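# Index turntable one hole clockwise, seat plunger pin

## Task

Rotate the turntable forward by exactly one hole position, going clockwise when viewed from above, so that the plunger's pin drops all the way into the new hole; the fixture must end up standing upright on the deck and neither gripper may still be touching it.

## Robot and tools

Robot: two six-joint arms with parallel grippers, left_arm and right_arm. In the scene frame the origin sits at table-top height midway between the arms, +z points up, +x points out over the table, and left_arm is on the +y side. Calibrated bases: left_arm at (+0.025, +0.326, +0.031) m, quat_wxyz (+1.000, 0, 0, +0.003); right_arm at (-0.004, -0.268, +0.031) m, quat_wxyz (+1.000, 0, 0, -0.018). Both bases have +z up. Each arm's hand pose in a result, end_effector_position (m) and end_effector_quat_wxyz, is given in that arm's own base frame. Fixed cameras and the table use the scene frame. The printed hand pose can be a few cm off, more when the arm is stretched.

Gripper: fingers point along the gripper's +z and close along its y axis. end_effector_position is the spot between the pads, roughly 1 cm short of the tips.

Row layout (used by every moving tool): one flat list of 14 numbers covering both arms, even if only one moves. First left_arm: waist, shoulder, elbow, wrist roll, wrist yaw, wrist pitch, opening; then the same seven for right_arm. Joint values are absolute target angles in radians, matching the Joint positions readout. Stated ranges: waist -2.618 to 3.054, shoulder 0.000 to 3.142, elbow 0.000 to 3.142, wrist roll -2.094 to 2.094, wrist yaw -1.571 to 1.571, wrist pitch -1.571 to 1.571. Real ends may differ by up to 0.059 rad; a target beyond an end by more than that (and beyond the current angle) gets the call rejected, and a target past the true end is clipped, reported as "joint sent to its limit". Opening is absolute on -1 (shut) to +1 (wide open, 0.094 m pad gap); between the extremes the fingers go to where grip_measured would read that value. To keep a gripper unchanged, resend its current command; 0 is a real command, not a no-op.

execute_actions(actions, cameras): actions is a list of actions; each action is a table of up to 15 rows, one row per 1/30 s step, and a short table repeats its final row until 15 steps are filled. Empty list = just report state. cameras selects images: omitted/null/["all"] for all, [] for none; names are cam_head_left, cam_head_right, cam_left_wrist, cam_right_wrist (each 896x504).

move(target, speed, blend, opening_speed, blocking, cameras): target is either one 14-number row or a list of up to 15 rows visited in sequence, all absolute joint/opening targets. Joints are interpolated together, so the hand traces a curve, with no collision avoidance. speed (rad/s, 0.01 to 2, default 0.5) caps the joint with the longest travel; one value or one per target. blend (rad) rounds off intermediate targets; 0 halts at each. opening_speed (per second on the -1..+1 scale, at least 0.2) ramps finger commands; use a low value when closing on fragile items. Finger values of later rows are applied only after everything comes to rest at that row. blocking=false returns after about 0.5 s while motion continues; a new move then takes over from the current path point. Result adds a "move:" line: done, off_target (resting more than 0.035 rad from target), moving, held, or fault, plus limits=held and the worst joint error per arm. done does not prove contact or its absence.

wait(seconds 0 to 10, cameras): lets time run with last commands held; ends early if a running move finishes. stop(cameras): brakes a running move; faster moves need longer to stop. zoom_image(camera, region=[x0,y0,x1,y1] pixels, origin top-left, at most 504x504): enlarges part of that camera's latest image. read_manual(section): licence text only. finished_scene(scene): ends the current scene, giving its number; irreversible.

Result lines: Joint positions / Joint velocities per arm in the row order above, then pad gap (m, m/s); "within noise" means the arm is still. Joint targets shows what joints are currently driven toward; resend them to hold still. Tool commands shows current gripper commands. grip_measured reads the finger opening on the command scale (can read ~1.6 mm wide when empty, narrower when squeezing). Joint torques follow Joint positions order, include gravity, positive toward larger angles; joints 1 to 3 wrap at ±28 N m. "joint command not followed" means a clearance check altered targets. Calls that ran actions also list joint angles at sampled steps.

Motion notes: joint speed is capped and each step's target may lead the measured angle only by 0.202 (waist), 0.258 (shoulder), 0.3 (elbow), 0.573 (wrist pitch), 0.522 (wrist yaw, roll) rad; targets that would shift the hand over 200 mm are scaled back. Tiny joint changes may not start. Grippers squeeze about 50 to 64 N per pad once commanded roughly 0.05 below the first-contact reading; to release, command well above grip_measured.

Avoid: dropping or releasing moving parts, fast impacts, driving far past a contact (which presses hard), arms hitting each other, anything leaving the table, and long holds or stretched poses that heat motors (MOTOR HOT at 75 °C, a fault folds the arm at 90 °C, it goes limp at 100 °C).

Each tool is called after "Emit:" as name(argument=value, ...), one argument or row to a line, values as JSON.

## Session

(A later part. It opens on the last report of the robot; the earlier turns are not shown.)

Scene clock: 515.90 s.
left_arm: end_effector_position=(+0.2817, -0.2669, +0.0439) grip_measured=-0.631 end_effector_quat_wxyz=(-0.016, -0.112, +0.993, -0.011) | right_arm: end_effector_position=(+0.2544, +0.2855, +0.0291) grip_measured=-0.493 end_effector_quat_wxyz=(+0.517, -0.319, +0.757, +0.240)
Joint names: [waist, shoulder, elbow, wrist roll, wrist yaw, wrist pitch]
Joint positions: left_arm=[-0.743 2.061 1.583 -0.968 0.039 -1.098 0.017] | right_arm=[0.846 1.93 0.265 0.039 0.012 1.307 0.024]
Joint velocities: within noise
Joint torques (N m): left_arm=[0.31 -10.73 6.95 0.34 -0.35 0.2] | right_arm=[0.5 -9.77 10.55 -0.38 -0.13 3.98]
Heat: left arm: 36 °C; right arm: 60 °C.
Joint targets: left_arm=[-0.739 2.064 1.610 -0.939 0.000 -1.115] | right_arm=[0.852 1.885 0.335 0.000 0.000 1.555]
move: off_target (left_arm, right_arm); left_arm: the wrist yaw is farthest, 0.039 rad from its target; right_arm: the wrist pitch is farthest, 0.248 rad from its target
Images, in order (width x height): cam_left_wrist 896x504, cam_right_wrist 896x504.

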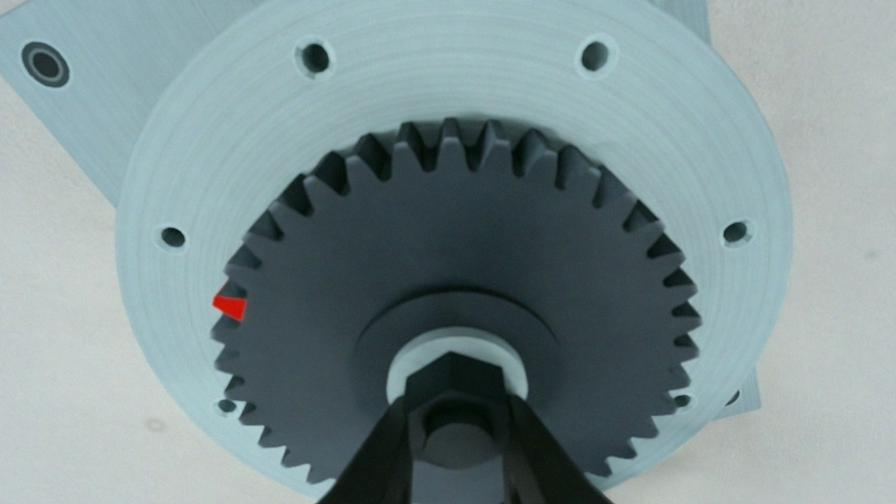

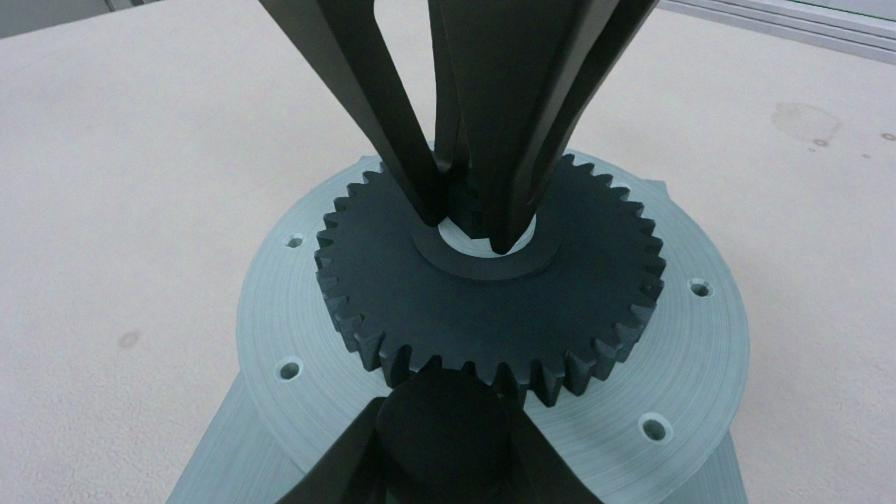

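Emit:
move(
  target=[-0.743, 2.064, 1.61, -0.95, 0.02, -1.115, -0.8, 0.846, 1.954, 0.27, 0.03, 0.01, 1.29, -1],
  speed=0.15,
  cameras=["cam_right_wrist"],
)

Emit:
move(
  target=[-0.743, 2.064, 1.61, -0.95, 0.02, -1.115, -0.4, 0.846, 1.954, 0.27, 0.03, 0.01, 1.29, -0.1],
  speed=0.15,
  opening_speed=0.5,
  cameras=["cam_right_wrist","cam_left_wrist"],
)

Scene clock: 548.33 s.
left_arm: end_effector_position=(+0.2817, -0.2668, +0.0439) grip_measured=-0.631 end_effector_quat_wxyz=(-0.016, -0.113, +0.993, -0.011) | right_arm: end_effector_position=(+0.2535, +0.2845, +0.0259) grip_measured=-0.493 end_effector_quat_wxyz=(+0.512, -0.319, +0.761, +0.239)
Joint names: [waist, shoulder, elbow, wrist roll, wrist yaw, wrist pitch]
Joint positions: left_arm=[-0.743 2.061 1.583 -0.97 0.039 -1.098 0.017] | right_arm=[0.846 1.932 0.265 0.045 0.012 1.297 0.024]
Joint velocities: within noise
Joint torques (N m): left_arm=[0.01 -10.74 6.95 0.25 -0.16 0.18] | right_arm=[-0.1 -4.49 4.15 -0.13 -0.05 1.67]
Heat: left arm: 36 °C; right arm: 62 °C.
Joint targets: left_arm=[-0.743 2.064 1.610 -0.950 0.020 -1.115] | right_arm=[0.846 1.954 0.270 0.030 0.010 1.290]
move: done
Images, in order (width x height): cam_right_wrist 896x504.

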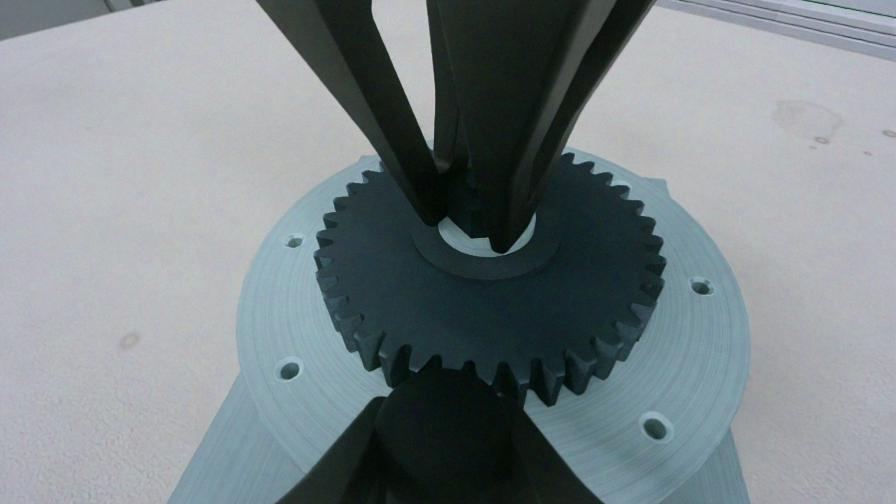

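Scene clock: 550.33 s.
left_arm: end_effector_position=(+0.2827, -0.2658, +0.0439) grip_measured=-0.402 end_effector_quat_wxyz=(-0.013, -0.108, +0.994, -0.008) | right_arm: end_effector_position=(+0.2533, +0.2843, +0.0246) grip_measured=-0.102 end_effector_quat_wxyz=(+0.511, -0.321, +0.761, +0.237)
Joint names: [waist, shoulder, elbow, wrist roll, wrist yaw, wrist pitch]
Joint positions: left_arm=[-0.743 2.061 1.583 -0.96 0.031 -1.098 0.028] | right_arm=[0.846 1.936 0.265 0.039 0.012 1.298 0.042]
Joint velocities: within noise
Joint torques (N m): left_arm=[-0.02 -10.74 6.97 0.13 -0.09 0.2] | right_arm=[-0.1 -4.83 4.14 -0.07 -0.04 1.66]
Heat: left arm: 36 °C; right arm: 61 °C.
Joint targets: left_arm=[-0.743 2.064 1.610 -0.950 0.020 -1.115] | right_arm=[0.846 1.954 0.270 0.030 0.010 1.290]
move: done
Images, in order (width x height): cam_left_wrist 896x504, cam_right_wrist 896x504.

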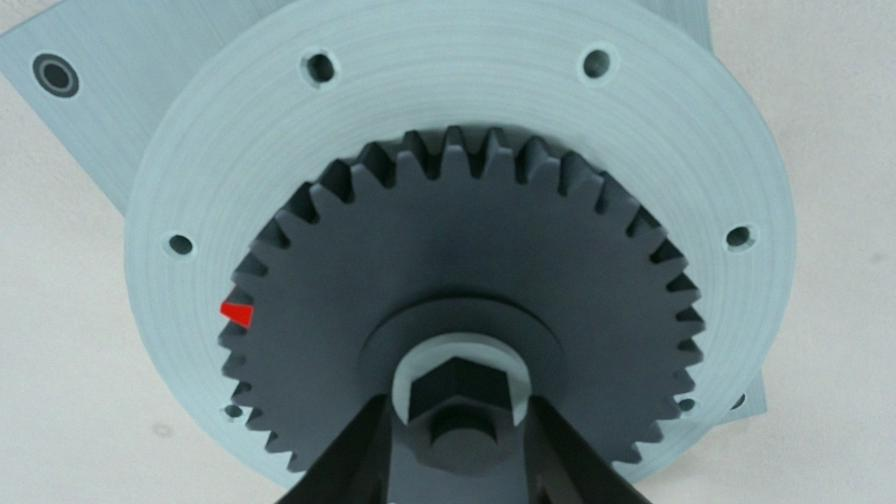

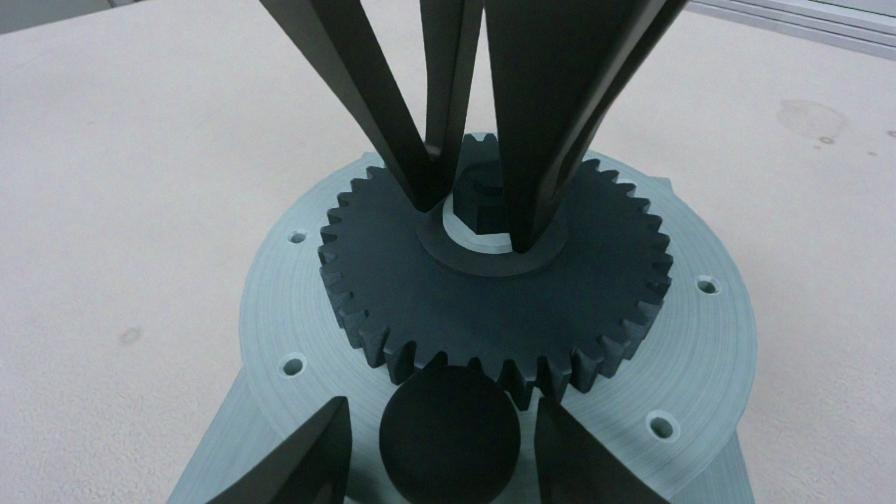

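Emit:
move(
  target=[-0.743, 2.064, 1.61, -0.939, 0.0, -1.115, -0.4, 0.846, 1.903, 0.262, 0.0, 0.0, 1.31, -0.1],
  speed=0.15,
  cameras=["cam_right_wrist","cam_left_wrist"],
)

Scene clock: 568.80 s.
left_arm: end_effector_position=(+0.2850, -0.2633, +0.0438) grip_measured=-0.402 end_effector_quat_wxyz=(-0.006, -0.103, +0.995, -0.002) | right_arm: end_effector_position=(+0.2544, +0.2857, +0.0307) grip_measured=-0.102 end_effector_quat_wxyz=(+0.522, -0.330, +0.751, +0.233)
Joint names: [waist, shoulder, elbow, wrist roll, wrist yaw, wrist pitch]
Joint positions: left_arm=[-0.743 2.061 1.583 -0.949 0.012 -1.098 0.028] | right_arm=[0.846 1.925 0.265 0.011 0.011 1.307 0.042]
Joint velocities: within noise
Joint torques (N m): left_arm=[-0.02 -10.78 6.93 0.15 -0.09 0.19] | right_arm=[-0.1 -7.94 3.41 -0.08 -0.11 1.77]
Heat: left arm: 36 °C; right arm: 55 °C.
Joint targets: left_arm=[-0.743 2.064 1.610 -0.939 0.000 -1.115] | right_arm=[0.846 1.903 0.262 0.000 0.000 1.310]
move: done
Images, in order (width x height): cam_left_wrist 896x504, cam_right_wrist 896x504.

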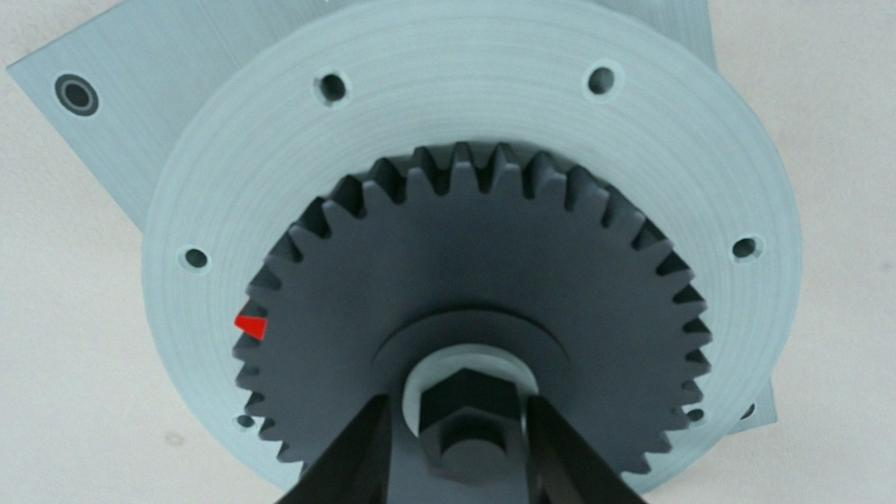

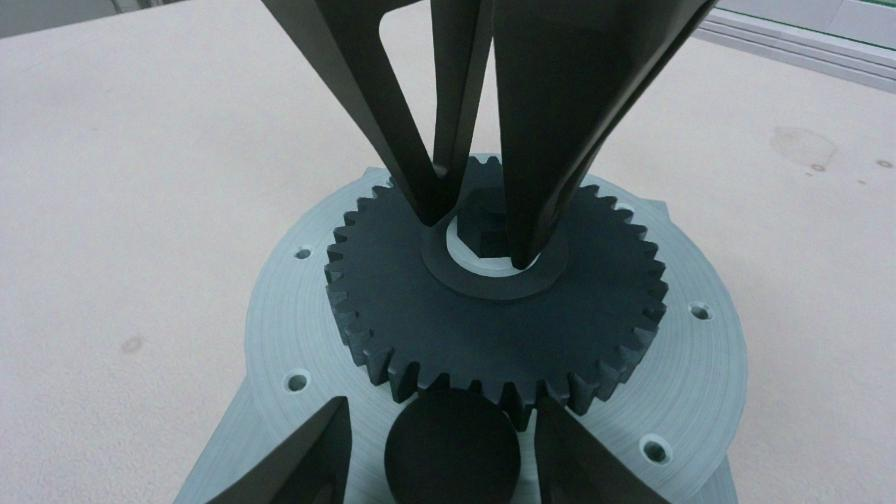

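Emit:
move(
  target=[-0.743, 2.064, 1.61, -0.939, 0.0, -1.115, -0.4, 0.832, 1.891, 0.261, 0.0, 0.0, 1.31, -0.25],
  speed=0.15,
  cameras=["cam_right_wrist"],
)

Emit:
move(
  target=[-0.743, 2.064, 1.61, -0.939, 0.0, -1.115, -0.4, 0.837, 1.891, 0.261, 0.0, 0.0, 1.31, -0.6],
  speed=0.15,
  opening_speed=0.3,
  cameras=["cam_right_wrist","cam_left_wrist"],
)

Scene clock: 580.17 s.
left_arm: end_effector_position=(+0.2851, -0.2632, +0.0438) grip_measured=-0.402 end_effector_quat_wxyz=(-0.006, -0.103, +0.995, -0.002) | right_arm: end_effector_position=(+0.2564, +0.2853, +0.0349) grip_measured=-0.248 end_effector_quat_wxyz=(+0.527, -0.327, +0.749, +0.234)
Joint names: [waist, shoulder, elbow, wrist roll, wrist yaw, wrist pitch]
Joint positions: left_arm=[-0.743 2.061 1.583 -0.949 0.011 -1.098 0.028] | right_arm=[0.841 1.914 0.265 0.01 0.01 1.308 0.035]
Joint velocities: within noise
Joint torques (N m): left_arm=[-0.02 -10.74 6.91 0.12 -0.1 0.19] | right_arm=[-0.9 -7.94 3.43 -0.06 -0.11 1.77]
Heat: left arm: 36 °C; right arm: 53 °C.
Joint targets: left_arm=[-0.743 2.064 1.610 -0.939 0.000 -1.115] | right_arm=[0.832 1.891 0.261 0.000 0.000 1.310]
move: done
Images, in order (width x height): cam_right_wrist 896x504.

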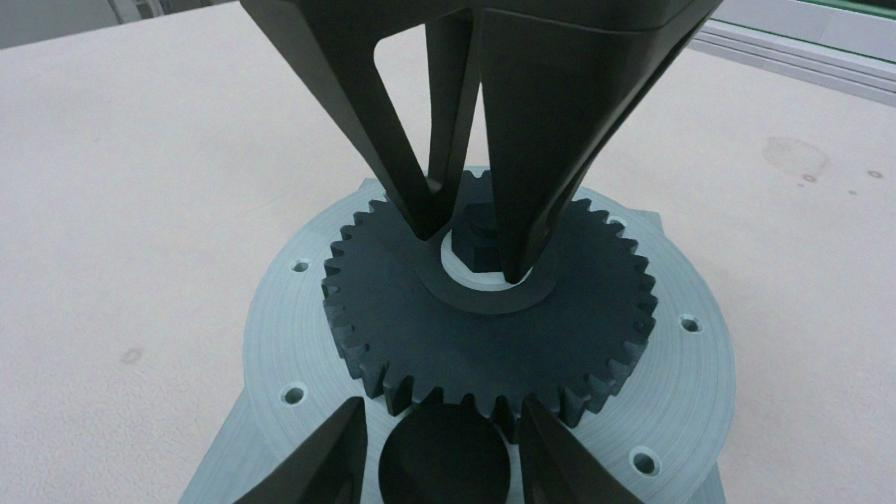

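Scene clock: 581.53 s.
left_arm: end_effector_position=(+0.2851, -0.2632, +0.0438) grip_measured=-0.402 end_effector_quat_wxyz=(-0.006, -0.103, +0.995, -0.002) | right_arm: end_effector_position=(+0.2564, +0.2853, +0.0349) grip_measured=-0.493 end_effector_quat_wxyz=(+0.527, -0.327, +0.749, +0.234)
Joint names: [waist, shoulder, elbow, wrist roll, wrist yaw, wrist pitch]
Joint positions: left_arm=[-0.743 2.061 1.583 -0.949 0.011 -1.098 0.028] | right_arm=[0.84 1.914 0.265 0.01 0.009 1.308 0.024]
Joint velocities: within noise
Joint torques (N m): left_arm=[-0.03 -10.74 6.95 0.13 -0.11 0.19] | right_arm=[-0.42 -7.91 3.45 -0.08 -0.11 1.76]
Heat: left arm: 36 °C; right arm: 52 °C.
Joint targets: left_arm=[-0.743 2.064 1.610 -0.939 0.000 -1.115] | right_arm=[0.837 1.891 0.261 0.000 0.000 1.310]
move: done
Images, in order (width x height): cam_left_wrist 896x504, cam_right_wrist 896x504.

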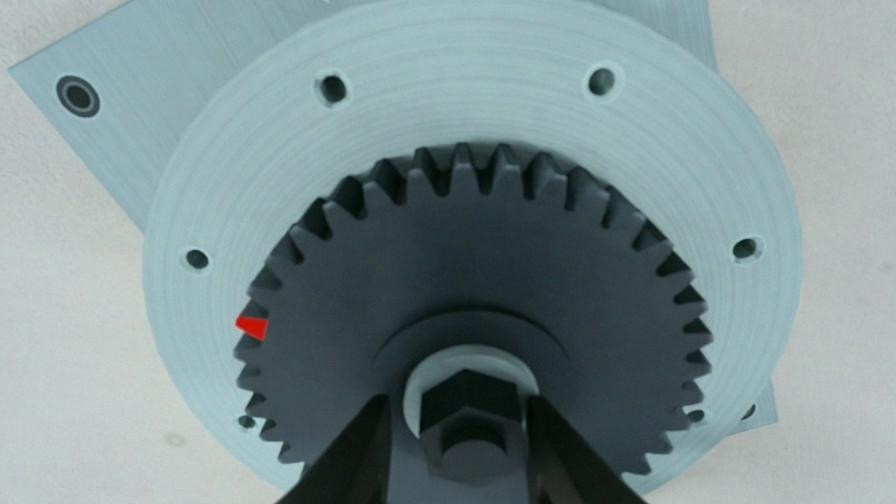

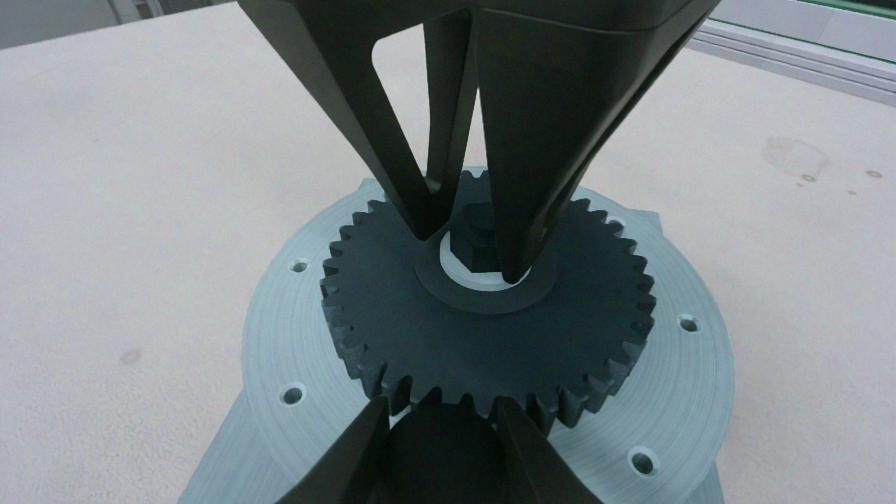

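Emit:
move(
  target=[
    [-0.743,2.064,1.61,-0.939,0,-1.115,-0.4,0.837,1.84,0.31,0,0,1.4,-0.6],
    [-0.743,2.064,1.61,-0.939,0,-1.115,-0.4,0.837,1.79,0.335,0,0,1.5,-0.6],
  ],
  speed=0.3,
)

Scene clock: 640.43 s.
left_arm: end_effector_position=(+0.2851, -0.2632, +0.0438) grip_measured=-0.402 end_effector_quat_wxyz=(-0.006, -0.103, +0.995, -0.002) | right_arm: end_effector_position=(+0.2574, +0.2865, +0.0405) grip_measured=-0.494 end_effector_quat_wxyz=(+0.527, -0.328, +0.749, +0.234)
Joint names: [waist, shoulder, elbow, wrist roll, wrist yaw, wrist pitch]
Joint positions: left_arm=[-0.743 2.061 1.583 -0.949 0.011 -1.098 0.028] | right_arm=[0.84 1.872 0.271 0.009 0.009 1.258 0.024]
Joint velocities: within noise
Joint torques (N m): left_arm=[-0.02 -10.73 6.93 0.13 -0.1 0.2] | right_arm=[-0.4 -12.68 10.37 -0.08 -0.1 3.94]
Heat: left arm: 36 °C; right arm: 50 °C.
Joint targets: left_arm=[-0.743 2.064 1.610 -0.939 0.000 -1.115] | right_arm=[0.837 1.790 0.335 0.000 0.000 1.500]
move: off_target (right_arm); right_arm: the wrist pitch is farthest, 0.242 rad from its target

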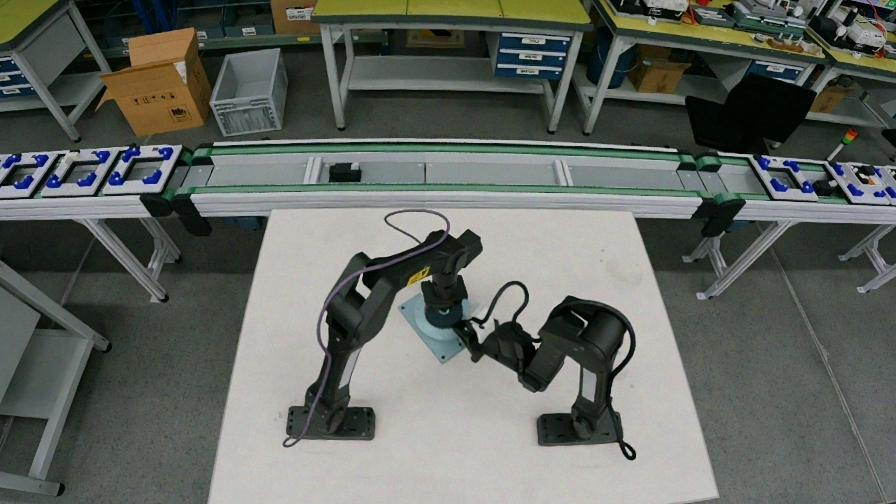

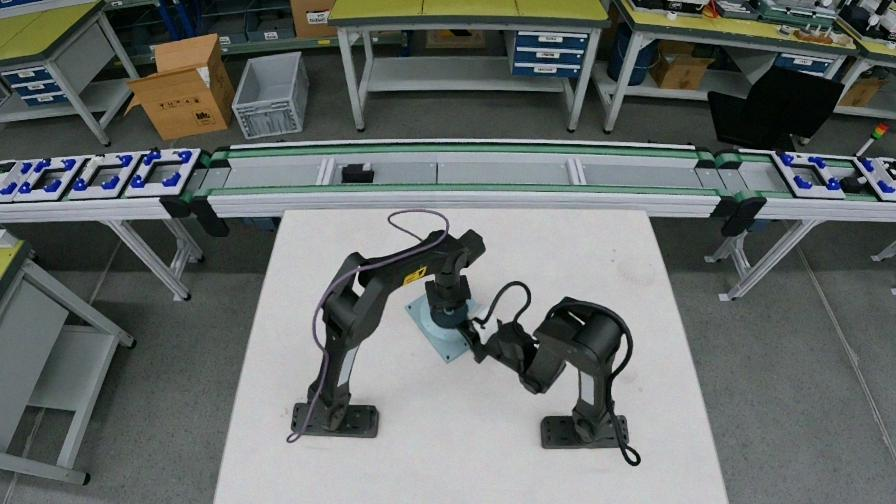

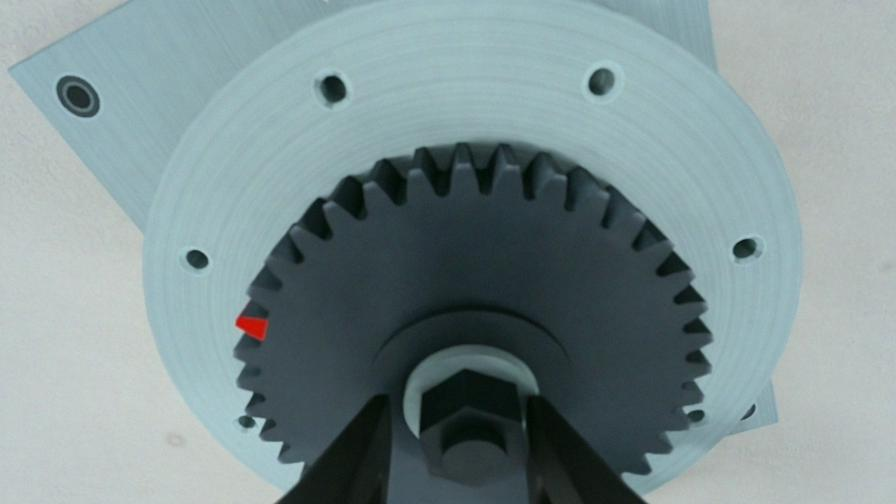

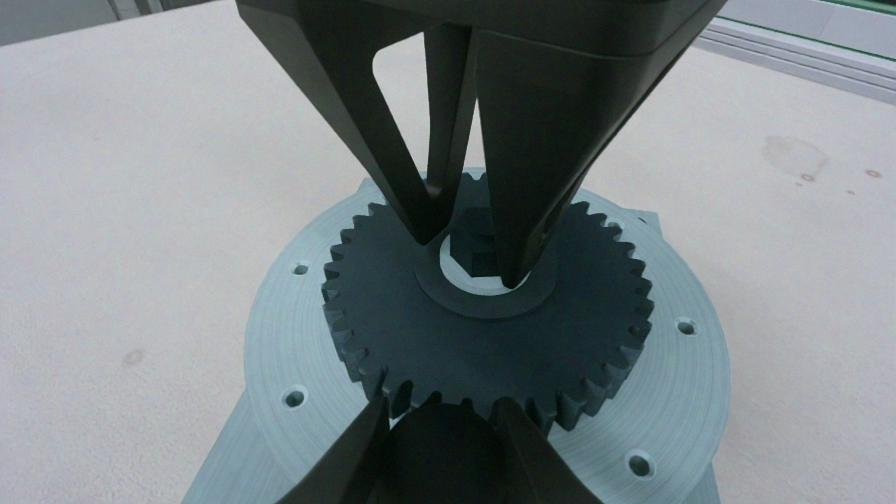

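Emit:
move(
  target=[
    [-0.743,2.064,1.61,-0.939,0,-1.115,-0.8,0.837,1.78,0.34,0,0,1.53,-0.6],
  ],
  speed=0.3,
  opening_speed=0.4,
  cameras=["cam_left_wrist"],
)

Emit:
move(
  target=[
    [-0.743,2.064,1.61,-0.700,0,-1.115,-0.8,0.837,1.78,0.34,0,0,1.53,-0.6],
  ],
  speed=0.3,
  opening_speed=0.4,
)

Scene clock: 651.13 s.
left_arm: end_effector_position=(+0.2854, -0.2648, +0.0446) grip_measured=-0.622 end_effector_quat_wxyz=(-0.006, -0.103, +0.995, -0.005) | right_arm: end_effector_position=(+0.2575, +0.2865, +0.0413) grip_measured=-0.494 end_effector_quat_wxyz=(+0.527, -0.327, +0.748, +0.234)
Joint names: [waist, shoulder, elbow, wrist roll, wrist yaw, wrist pitch]
Joint positions: left_arm=[-0.743 2.061 1.586 -0.949 0.016 -1.097 0.018] | right_arm=[0.84 1.869 0.271 0.009 0.009 1.256 0.024]
Joint velocities: within noise
Joint torques (N m): left_arm=[-0.01 -10.78 6.67 0.11 -0.16 0.19] | right_arm=[-0.46 -13.19 10.95 -0.07 -0.11 4.21]
Heat: left arm: 37 °C; right arm: 60 °C.
Joint targets: left_arm=[-0.743 2.064 1.610 -0.939 0.000 -1.115] | right_arm=[0.837 1.780 0.340 0.000 0.000 1.530]
move: off_target (right_arm); right_arm: the wrist pitch is farthest, 0.274 rad from its target
Images, in order (width x height): cam_left_wrist 896x504.

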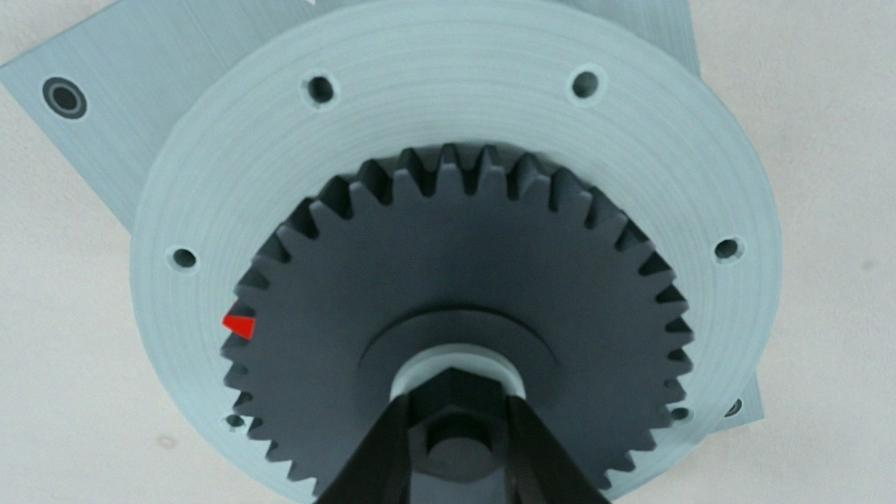

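Scene clock: 652.60 s.
left_arm: end_effector_position=(+0.2855, -0.2647, +0.0446) grip_measured=-0.627 end_effector_quat_wxyz=(-0.005, +0.014, +1.000, -0.006) | right_arm: end_effector_position=(+0.2577, +0.2867, +0.0425) grip_measured=-0.494 end_effector_quat_wxyz=(+0.528, -0.327, +0.747, +0.235)
Joint names: [waist, shoulder, elbow, wrist roll, wrist yaw, wrist pitch]
Joint positions: left_arm=[-0.743 2.061 1.586 -0.715 0.016 -1.097 0.018] | right_arm=[0.84 1.866 0.271 0.009 0.009 1.257 0.024]
Joint velocities: within noise
Joint torques (N m): left_arm=[-0.01 -10.73 6.65 0.17 -0.16 0.19] | right_arm=[-0.43 -12.93 10.95 -0.07 -0.1 4.22]
Heat: left arm: 37 °C; right arm: 62 °C.
Joint targets: left_arm=[-0.743 2.064 1.610 -0.700 0.000 -1.115] | right_arm=[0.837 1.780 0.340 0.000 0.000 1.530]
move: off_target (right_arm); right_arm: the wrist pitch is farthest, 0.273 rad from its target

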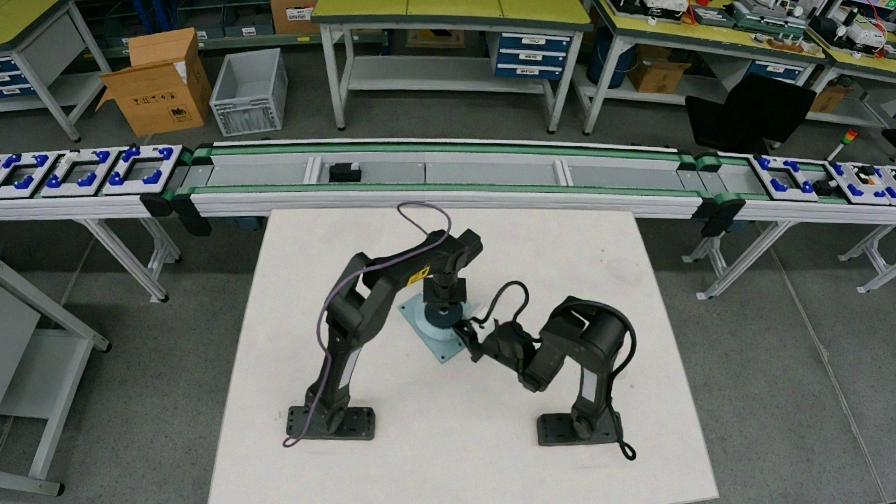

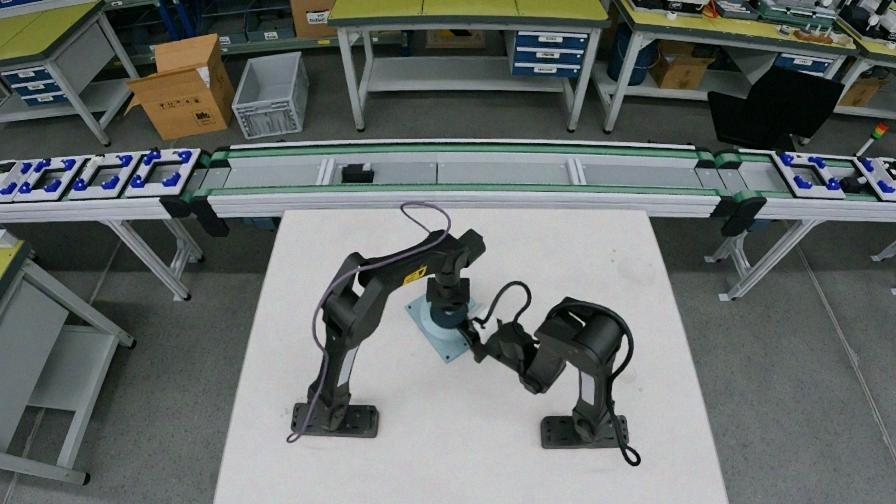

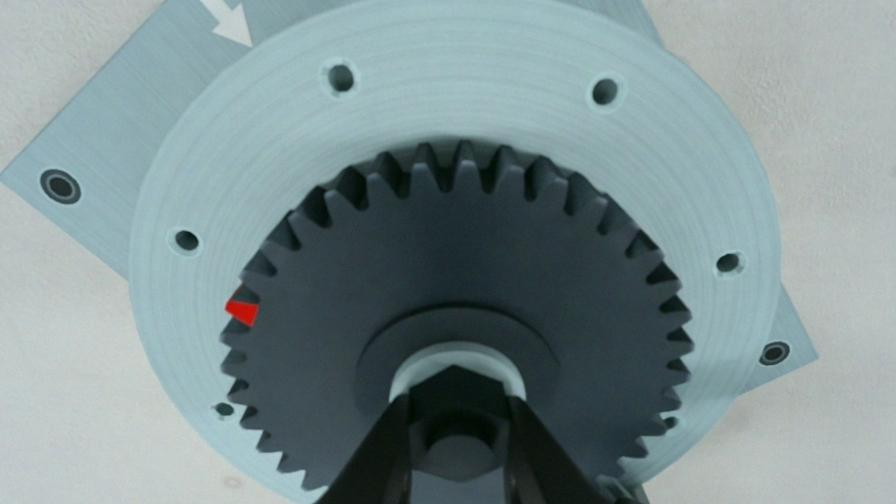

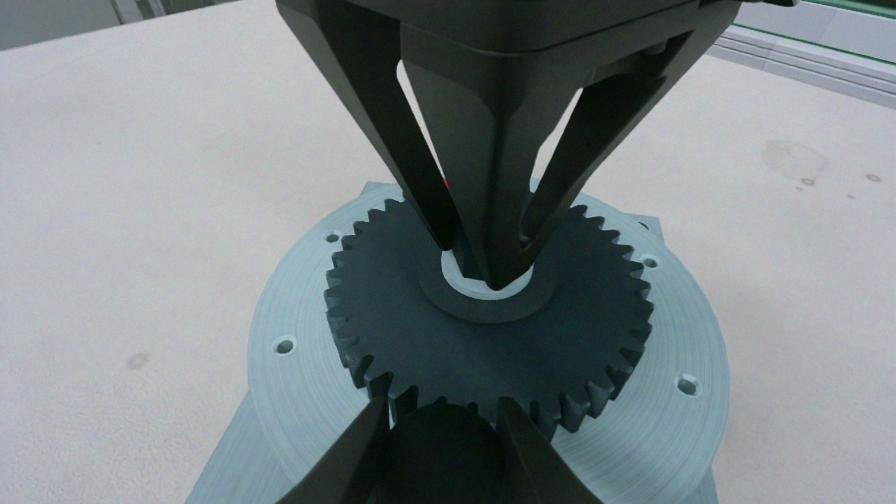

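Emit:
move(
  target=[
    [-0.743,2.064,1.61,-0.32,0,-1.115,-0.8,0.837,1.78,0.34,0,0,1.5,-0.6],
    [-0.743,2.064,1.61,-0.25,0,-1.115,-0.8,0.837,1.891,0.265,0,0,1.31,-0.6],
  ],
  speed=0.4,
  cameras=["cam_left_wrist","cam_right_wrist"],
)

Emit:
move(
  target=[
    [-0.743,2.064,1.61,-0.14,0,-1.115,-0.8,0.837,1.891,0.265,0,0,1.31,-0.6],
  ],
  speed=0.15,
  cameras=["cam_left_wrist","cam_right_wrist"],
)

Scene clock: 663.37 s.
left_arm: end_effector_position=(+0.2859, -0.2641, +0.0446) grip_measured=-0.627 end_effector_quat_wxyz=(-0.003, +0.224, +0.975, -0.005) | right_arm: end_effector_position=(+0.2567, +0.2857, +0.0394) grip_measured=-0.494 end_effector_quat_wxyz=(+0.527, -0.328, +0.749, +0.234)
Joint names: [waist, shoulder, elbow, wrist roll, wrist yaw, wrist pitch]
Joint positions: left_arm=[-0.743 2.061 1.586 -0.291 0.012 -1.097 0.018] | right_arm=[0.84 1.879 0.267 0.009 0.009 1.269 0.024]
Joint velocities: within noise
Joint torques (N m): left_arm=[-0.02 -10.73 6.68 0.49 -0.11 0.19] | right_arm=[-0.42 -5.19 3.85 -0.09 -0.1 2.1]
Heat: left arm: 37 °C; right arm: 68 °C.
Joint targets: left_arm=[-0.743 2.064 1.610 -0.250 0.000 -1.115] | right_arm=[0.837 1.891 0.265 0.000 0.000 1.310]
move: off_target (left_arm, right_arm); left_arm: the wrist roll is farthest, 0.041 rad from its target; right_arm: the wrist pitch is farthest, 0.041 rad from its target
Images, in order (width x height): cam_left_wrist 896x504, cam_right_wrist 896x504.

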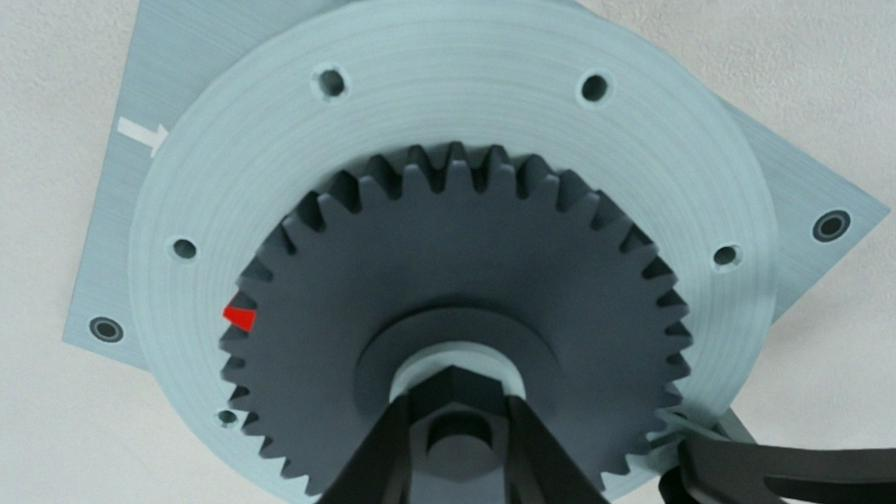

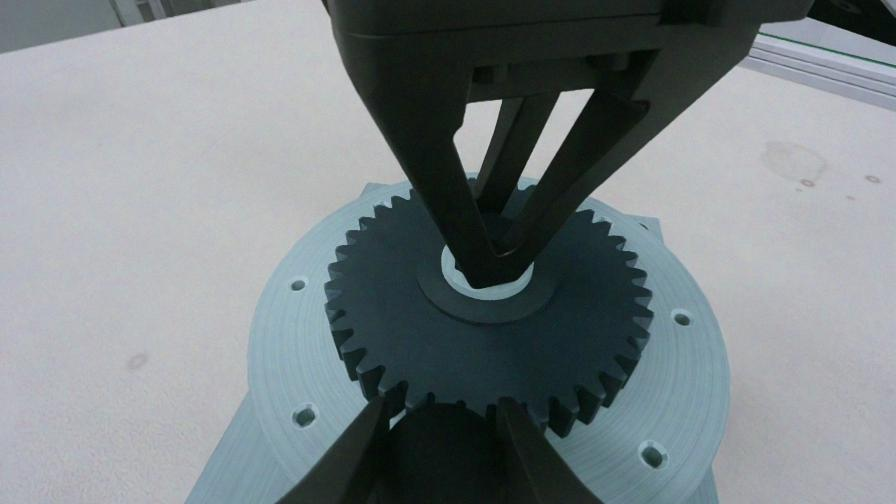

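Scene clock: 664.47 s.
left_arm: end_effector_position=(+0.2859, -0.2639, +0.0446) grip_measured=-0.627 end_effector_quat_wxyz=(-0.003, +0.275, +0.961, -0.005) | right_arm: end_effector_position=(+0.2564, +0.2854, +0.0378) grip_measured=-0.494 end_effector_quat_wxyz=(+0.525, -0.328, +0.750, +0.233)
Joint names: [waist, shoulder, elbow, wrist roll, wrist yaw, wrist pitch]
Joint positions: left_arm=[-0.743 2.061 1.586 -0.186 0.011 -1.098 0.018] | right_arm=[0.84 1.883 0.267 0.009 0.009 1.269 0.024]
Joint velocities: within noise
Joint torques (N m): left_arm=[-0.02 -10.73 6.65 0.54 -0.1 0.2] | right_arm=[-0.42 -5.38 3.78 -0.09 -0.11 2.11]
Heat: left arm: 37 °C; right arm: 67 °C.
Joint targets: left_arm=[-0.743 2.064 1.610 -0.140 0.000 -1.115] | right_arm=[0.837 1.891 0.265 0.000 0.000 1.310]
move: off_target (left_arm, right_arm); left_arm: the wrist roll is farthest, 0.046 rad from its target; right_arm: the wrist pitch is farthest, 0.041 rad from its target
Images, in order (width x height): cam_left_wrist 896x504, cam_right_wrist 896x504.

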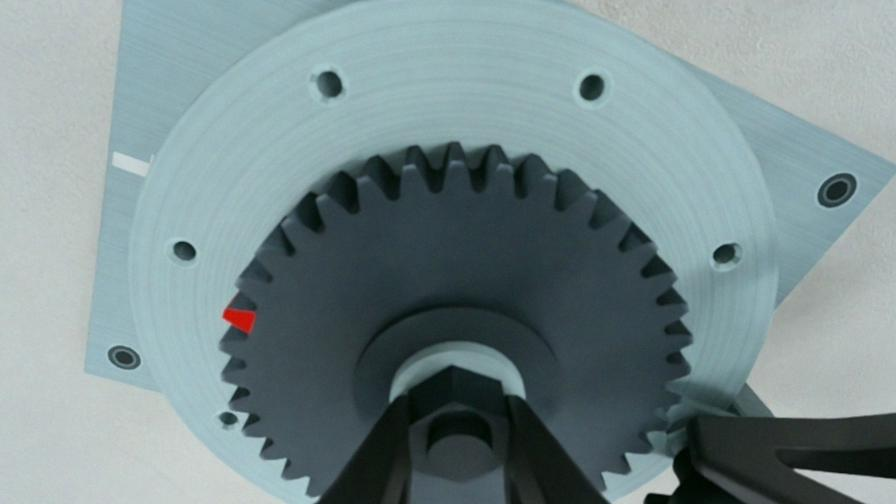

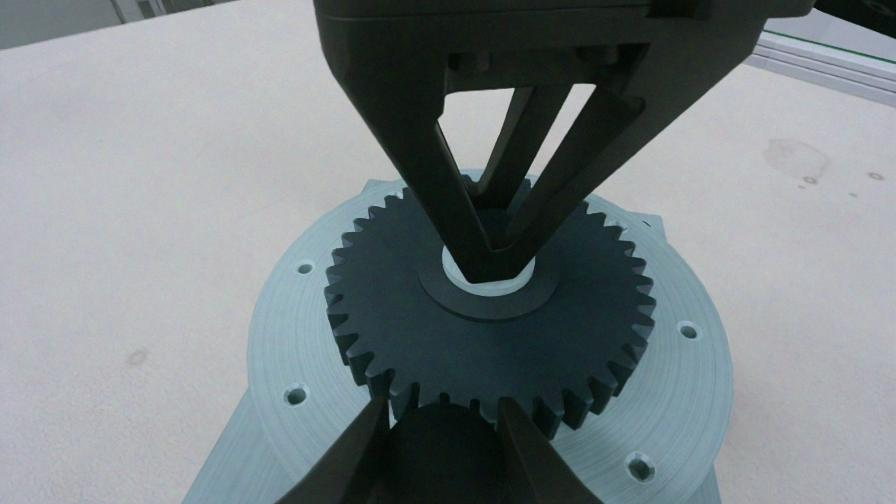

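Emit:
move(
  target=[
    [-0.743,2.064,1.61,-0.13,0,-1.115,-0.8,0.837,1.94,0.265,0,0,1.28,-0.6],
    [-0.743,2.064,1.61,-0.09,0,-1.115,-0.8,0.837,1.94,0.265,0,0,1.28,-0.6],
  ],
  speed=0.15,
  cameras=["cam_right_wrist"],
)

Scene clock: 673.03 s.
left_arm: end_effector_position=(+0.2859, -0.2639, +0.0446) grip_measured=-0.627 end_effector_quat_wxyz=(-0.003, +0.289, +0.957, -0.005) | right_arm: end_effector_position=(+0.2567, +0.2857, +0.0372) grip_measured=-0.494 end_effector_quat_wxyz=(+0.530, -0.326, +0.746, +0.236)
Joint names: [waist, shoulder, elbow, wrist roll, wrist yaw, wrist pitch]
Joint positions: left_arm=[-0.743 2.061 1.586 -0.156 0.011 -1.098 0.018] | right_arm=[0.84 1.913 0.263 0.009 0.009 1.317 0.024]
Joint velocities: within noise
Joint torques (N m): left_arm=[-0.02 -10.78 6.64 0.75 -0.11 0.2] | right_arm=[-0.38 -4.05 3.92 -0.07 -0.1 1.42]
Heat: left arm: 37 °C; right arm: 62 °C.
Joint targets: left_arm=[-0.743 2.064 1.610 -0.090 0.000 -1.115] | right_arm=[0.837 1.940 0.265 0.000 0.000 1.280]
move: off_target (left_arm, right_arm); left_arm: the wrist roll is farthest, 0.066 rad from its target; right_arm: the wrist pitch is farthest, 0.037 rad from its target
Images, in order (width x height): cam_right_wrist 896x504.

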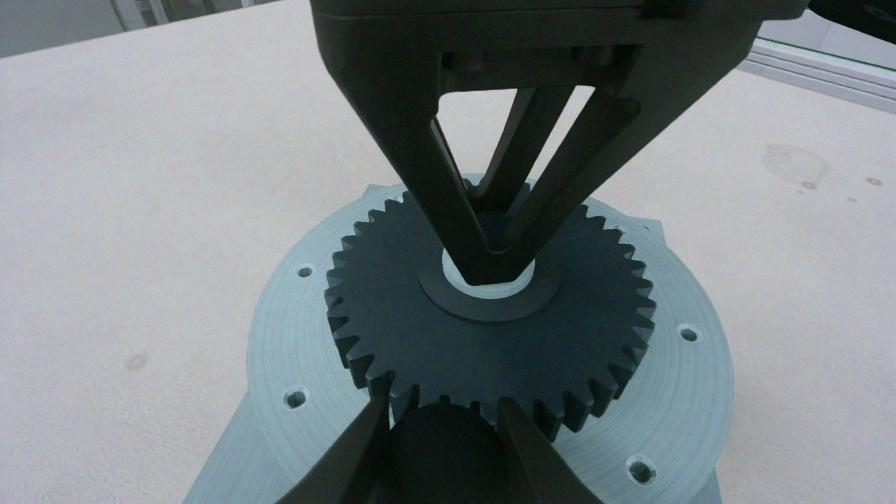

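Emit:
move(
  target=[
    [-0.743,2.064,1.61,-0.11,0,-1.115,-0.8,0.837,1.97,0.265,0,0,1.25,-0.6],
  ],
  speed=0.15,
  cameras=["cam_right_wrist"],
)

Scene clock: 678.83 s.
left_arm: end_effector_position=(+0.2859, -0.2639, +0.0446) grip_measured=-0.627 end_effector_quat_wxyz=(-0.003, +0.291, +0.957, -0.005) | right_arm: end_effector_position=(+0.2569, +0.2862, +0.0362) grip_measured=-0.494 end_effector_quat_wxyz=(+0.533, -0.326, +0.744, +0.237)
Joint names: [waist, shoulder, elbow, wrist roll, wrist yaw, wrist pitch]
Joint positions: left_arm=[-0.743 2.061 1.586 -0.153 0.011 -1.098 0.018] | right_arm=[0.84 1.933 0.263 0.009 0.008 1.345 0.024]
Joint velocities: within noise
Joint torques (N m): left_arm=[-0.03 -10.73 6.63 0.51 -0.11 0.2] | right_arm=[-0.4 -3.44 3.77 -0.07 -0.1 0.93]
Heat: left arm: 37 °C; right arm: 58 °C.
Joint targets: left_arm=[-0.743 2.064 1.610 -0.110 0.000 -1.115] | right_arm=[0.837 1.970 0.265 0.000 0.000 1.250]
move: off_target (left_arm, right_arm); left_arm: the wrist roll is farthest, 0.043 rad from its target; right_arm: the wrist pitch is farthest, 0.095 rad from its target
Images, in order (width x height): cam_right_wrist 896x504.

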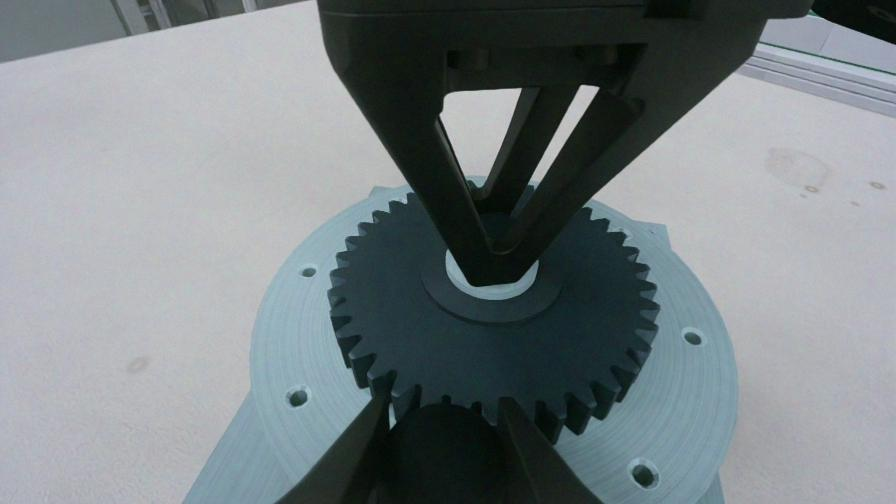

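Emit:
move(
  target=[
    [-0.743,2.064,1.61,-0.11,0,-1.115,-0.8,0.837,1.97,0.265,0,0,1.26,0.3],
  ],
  speed=0.15,
  opening_speed=0.6,
  cameras=["cam_right_wrist"],
)

Emit:
move(
  target=[
    [-0.743,2.064,1.61,-0.09,0,-1.115,-0.8,0.837,1.91,0.245,0,0,1.33,0.3],
    [-0.743,2.064,1.61,-0.13,0,-1.115,-0.8,0.837,1.85,0.16,0,0,1.37,0.3],
  ],
  speed=0.25,
  cameras=["cam_right_wrist","cam_left_wrist"],
)

Scene clock: 690.43 s.
left_arm: end_effector_position=(+0.2859, -0.2639, +0.0446) grip_measured=-0.627 end_effector_quat_wxyz=(-0.003, +0.291, +0.957, -0.005) | right_arm: end_effector_position=(+0.2543, +0.2836, +0.0236) grip_measured=+0.298 end_effector_quat_wxyz=(+0.515, -0.332, +0.756, +0.230)
Joint names: [waist, shoulder, elbow, wrist roll, wrist yaw, wrist pitch]
Joint positions: left_arm=[-0.743 2.061 1.586 -0.153 0.011 -1.098 0.018] | right_arm=[0.84 1.948 0.265 0.007 0.006 1.311 0.061]
Joint velocities: within noise
Joint torques (N m): left_arm=[-0.01 -10.77 6.65 0.5 -0.11 0.19] | right_arm=[-0.42 -4.55 3.55 -0.05 -0.08 1.28]
Heat: left arm: 37 °C; right arm: 54 °C.
Joint targets: left_arm=[-0.743 2.064 1.610 -0.110 0.000 -1.115] | right_arm=[0.837 1.970 0.265 0.000 0.000 1.260]
move: off_target (left_arm, right_arm); left_arm: the wrist roll is farthest, 0.043 rad from its target; right_arm: the wrist pitch is farthest, 0.051 rad from its target
Images, in order (width x height): cam_right_wrist 896x504.

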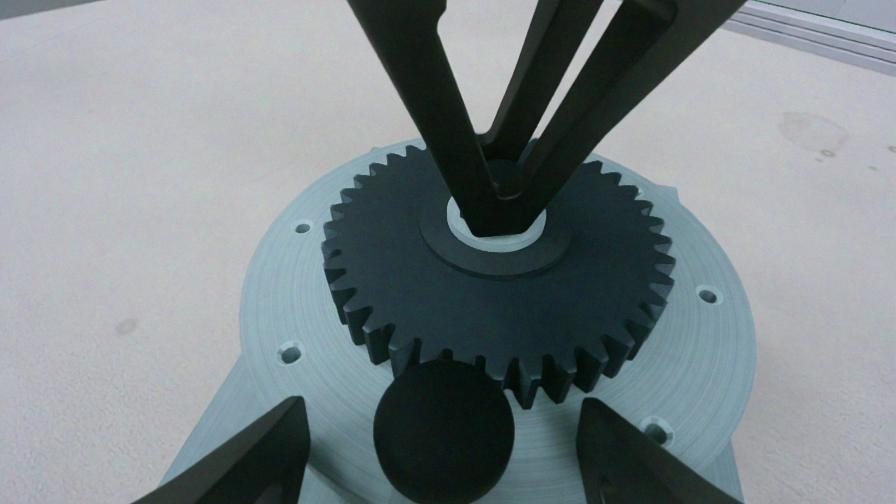

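Scene clock: 691.63 s.
left_arm: end_effector_position=(+0.2859, -0.2639, +0.0446) grip_measured=-0.627 end_effector_quat_wxyz=(-0.003, +0.288, +0.958, -0.005) | right_arm: end_effector_position=(+0.2398, +0.2675, +0.0376) grip_measured=+0.298 end_effector_quat_wxyz=(+0.528, -0.328, +0.747, +0.235)
Joint names: [waist, shoulder, elbow, wrist roll, wrist yaw, wrist pitch]
Joint positions: left_arm=[-0.743 2.061 1.586 -0.158 0.011 -1.098 0.018] | right_arm=[0.84 1.871 0.166 0.007 0.006 1.366 0.061]
Joint velocities: within noise
Joint torques (N m): left_arm=[0.01 -10.77 6.67 0.33 -0.11 0.2] | right_arm=[-0.35 -7.05 2.86 -0.05 -0.08 1.79]
Heat: left arm: 37 °C; right arm: 54 °C.
Joint targets: left_arm=[-0.743 2.064 1.610 -0.130 0.000 -1.115] | right_arm=[0.837 1.850 0.160 0.000 0.000 1.370]
move: done
Images, in order (width x height): cam_left_wrist 896x504, cam_right_wrist 896x504.

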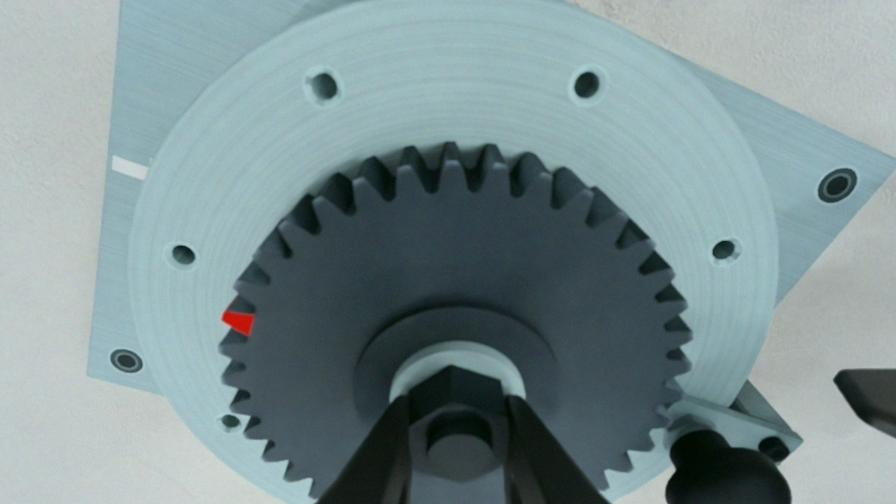

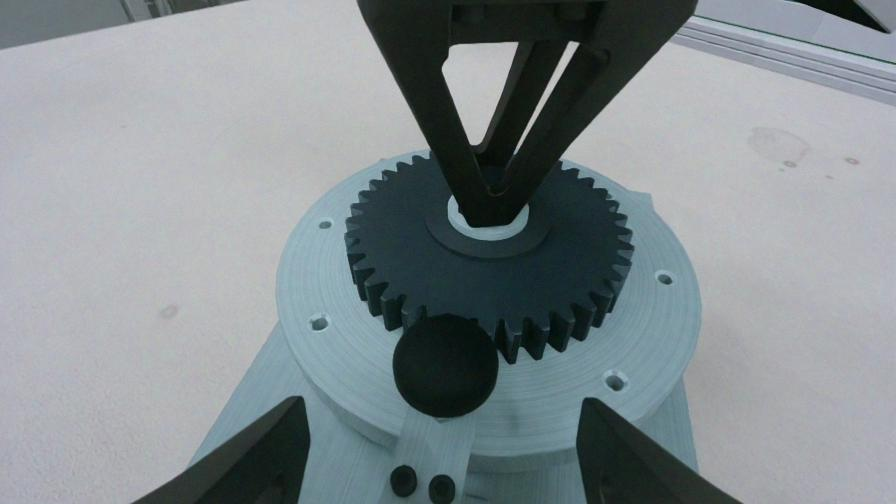

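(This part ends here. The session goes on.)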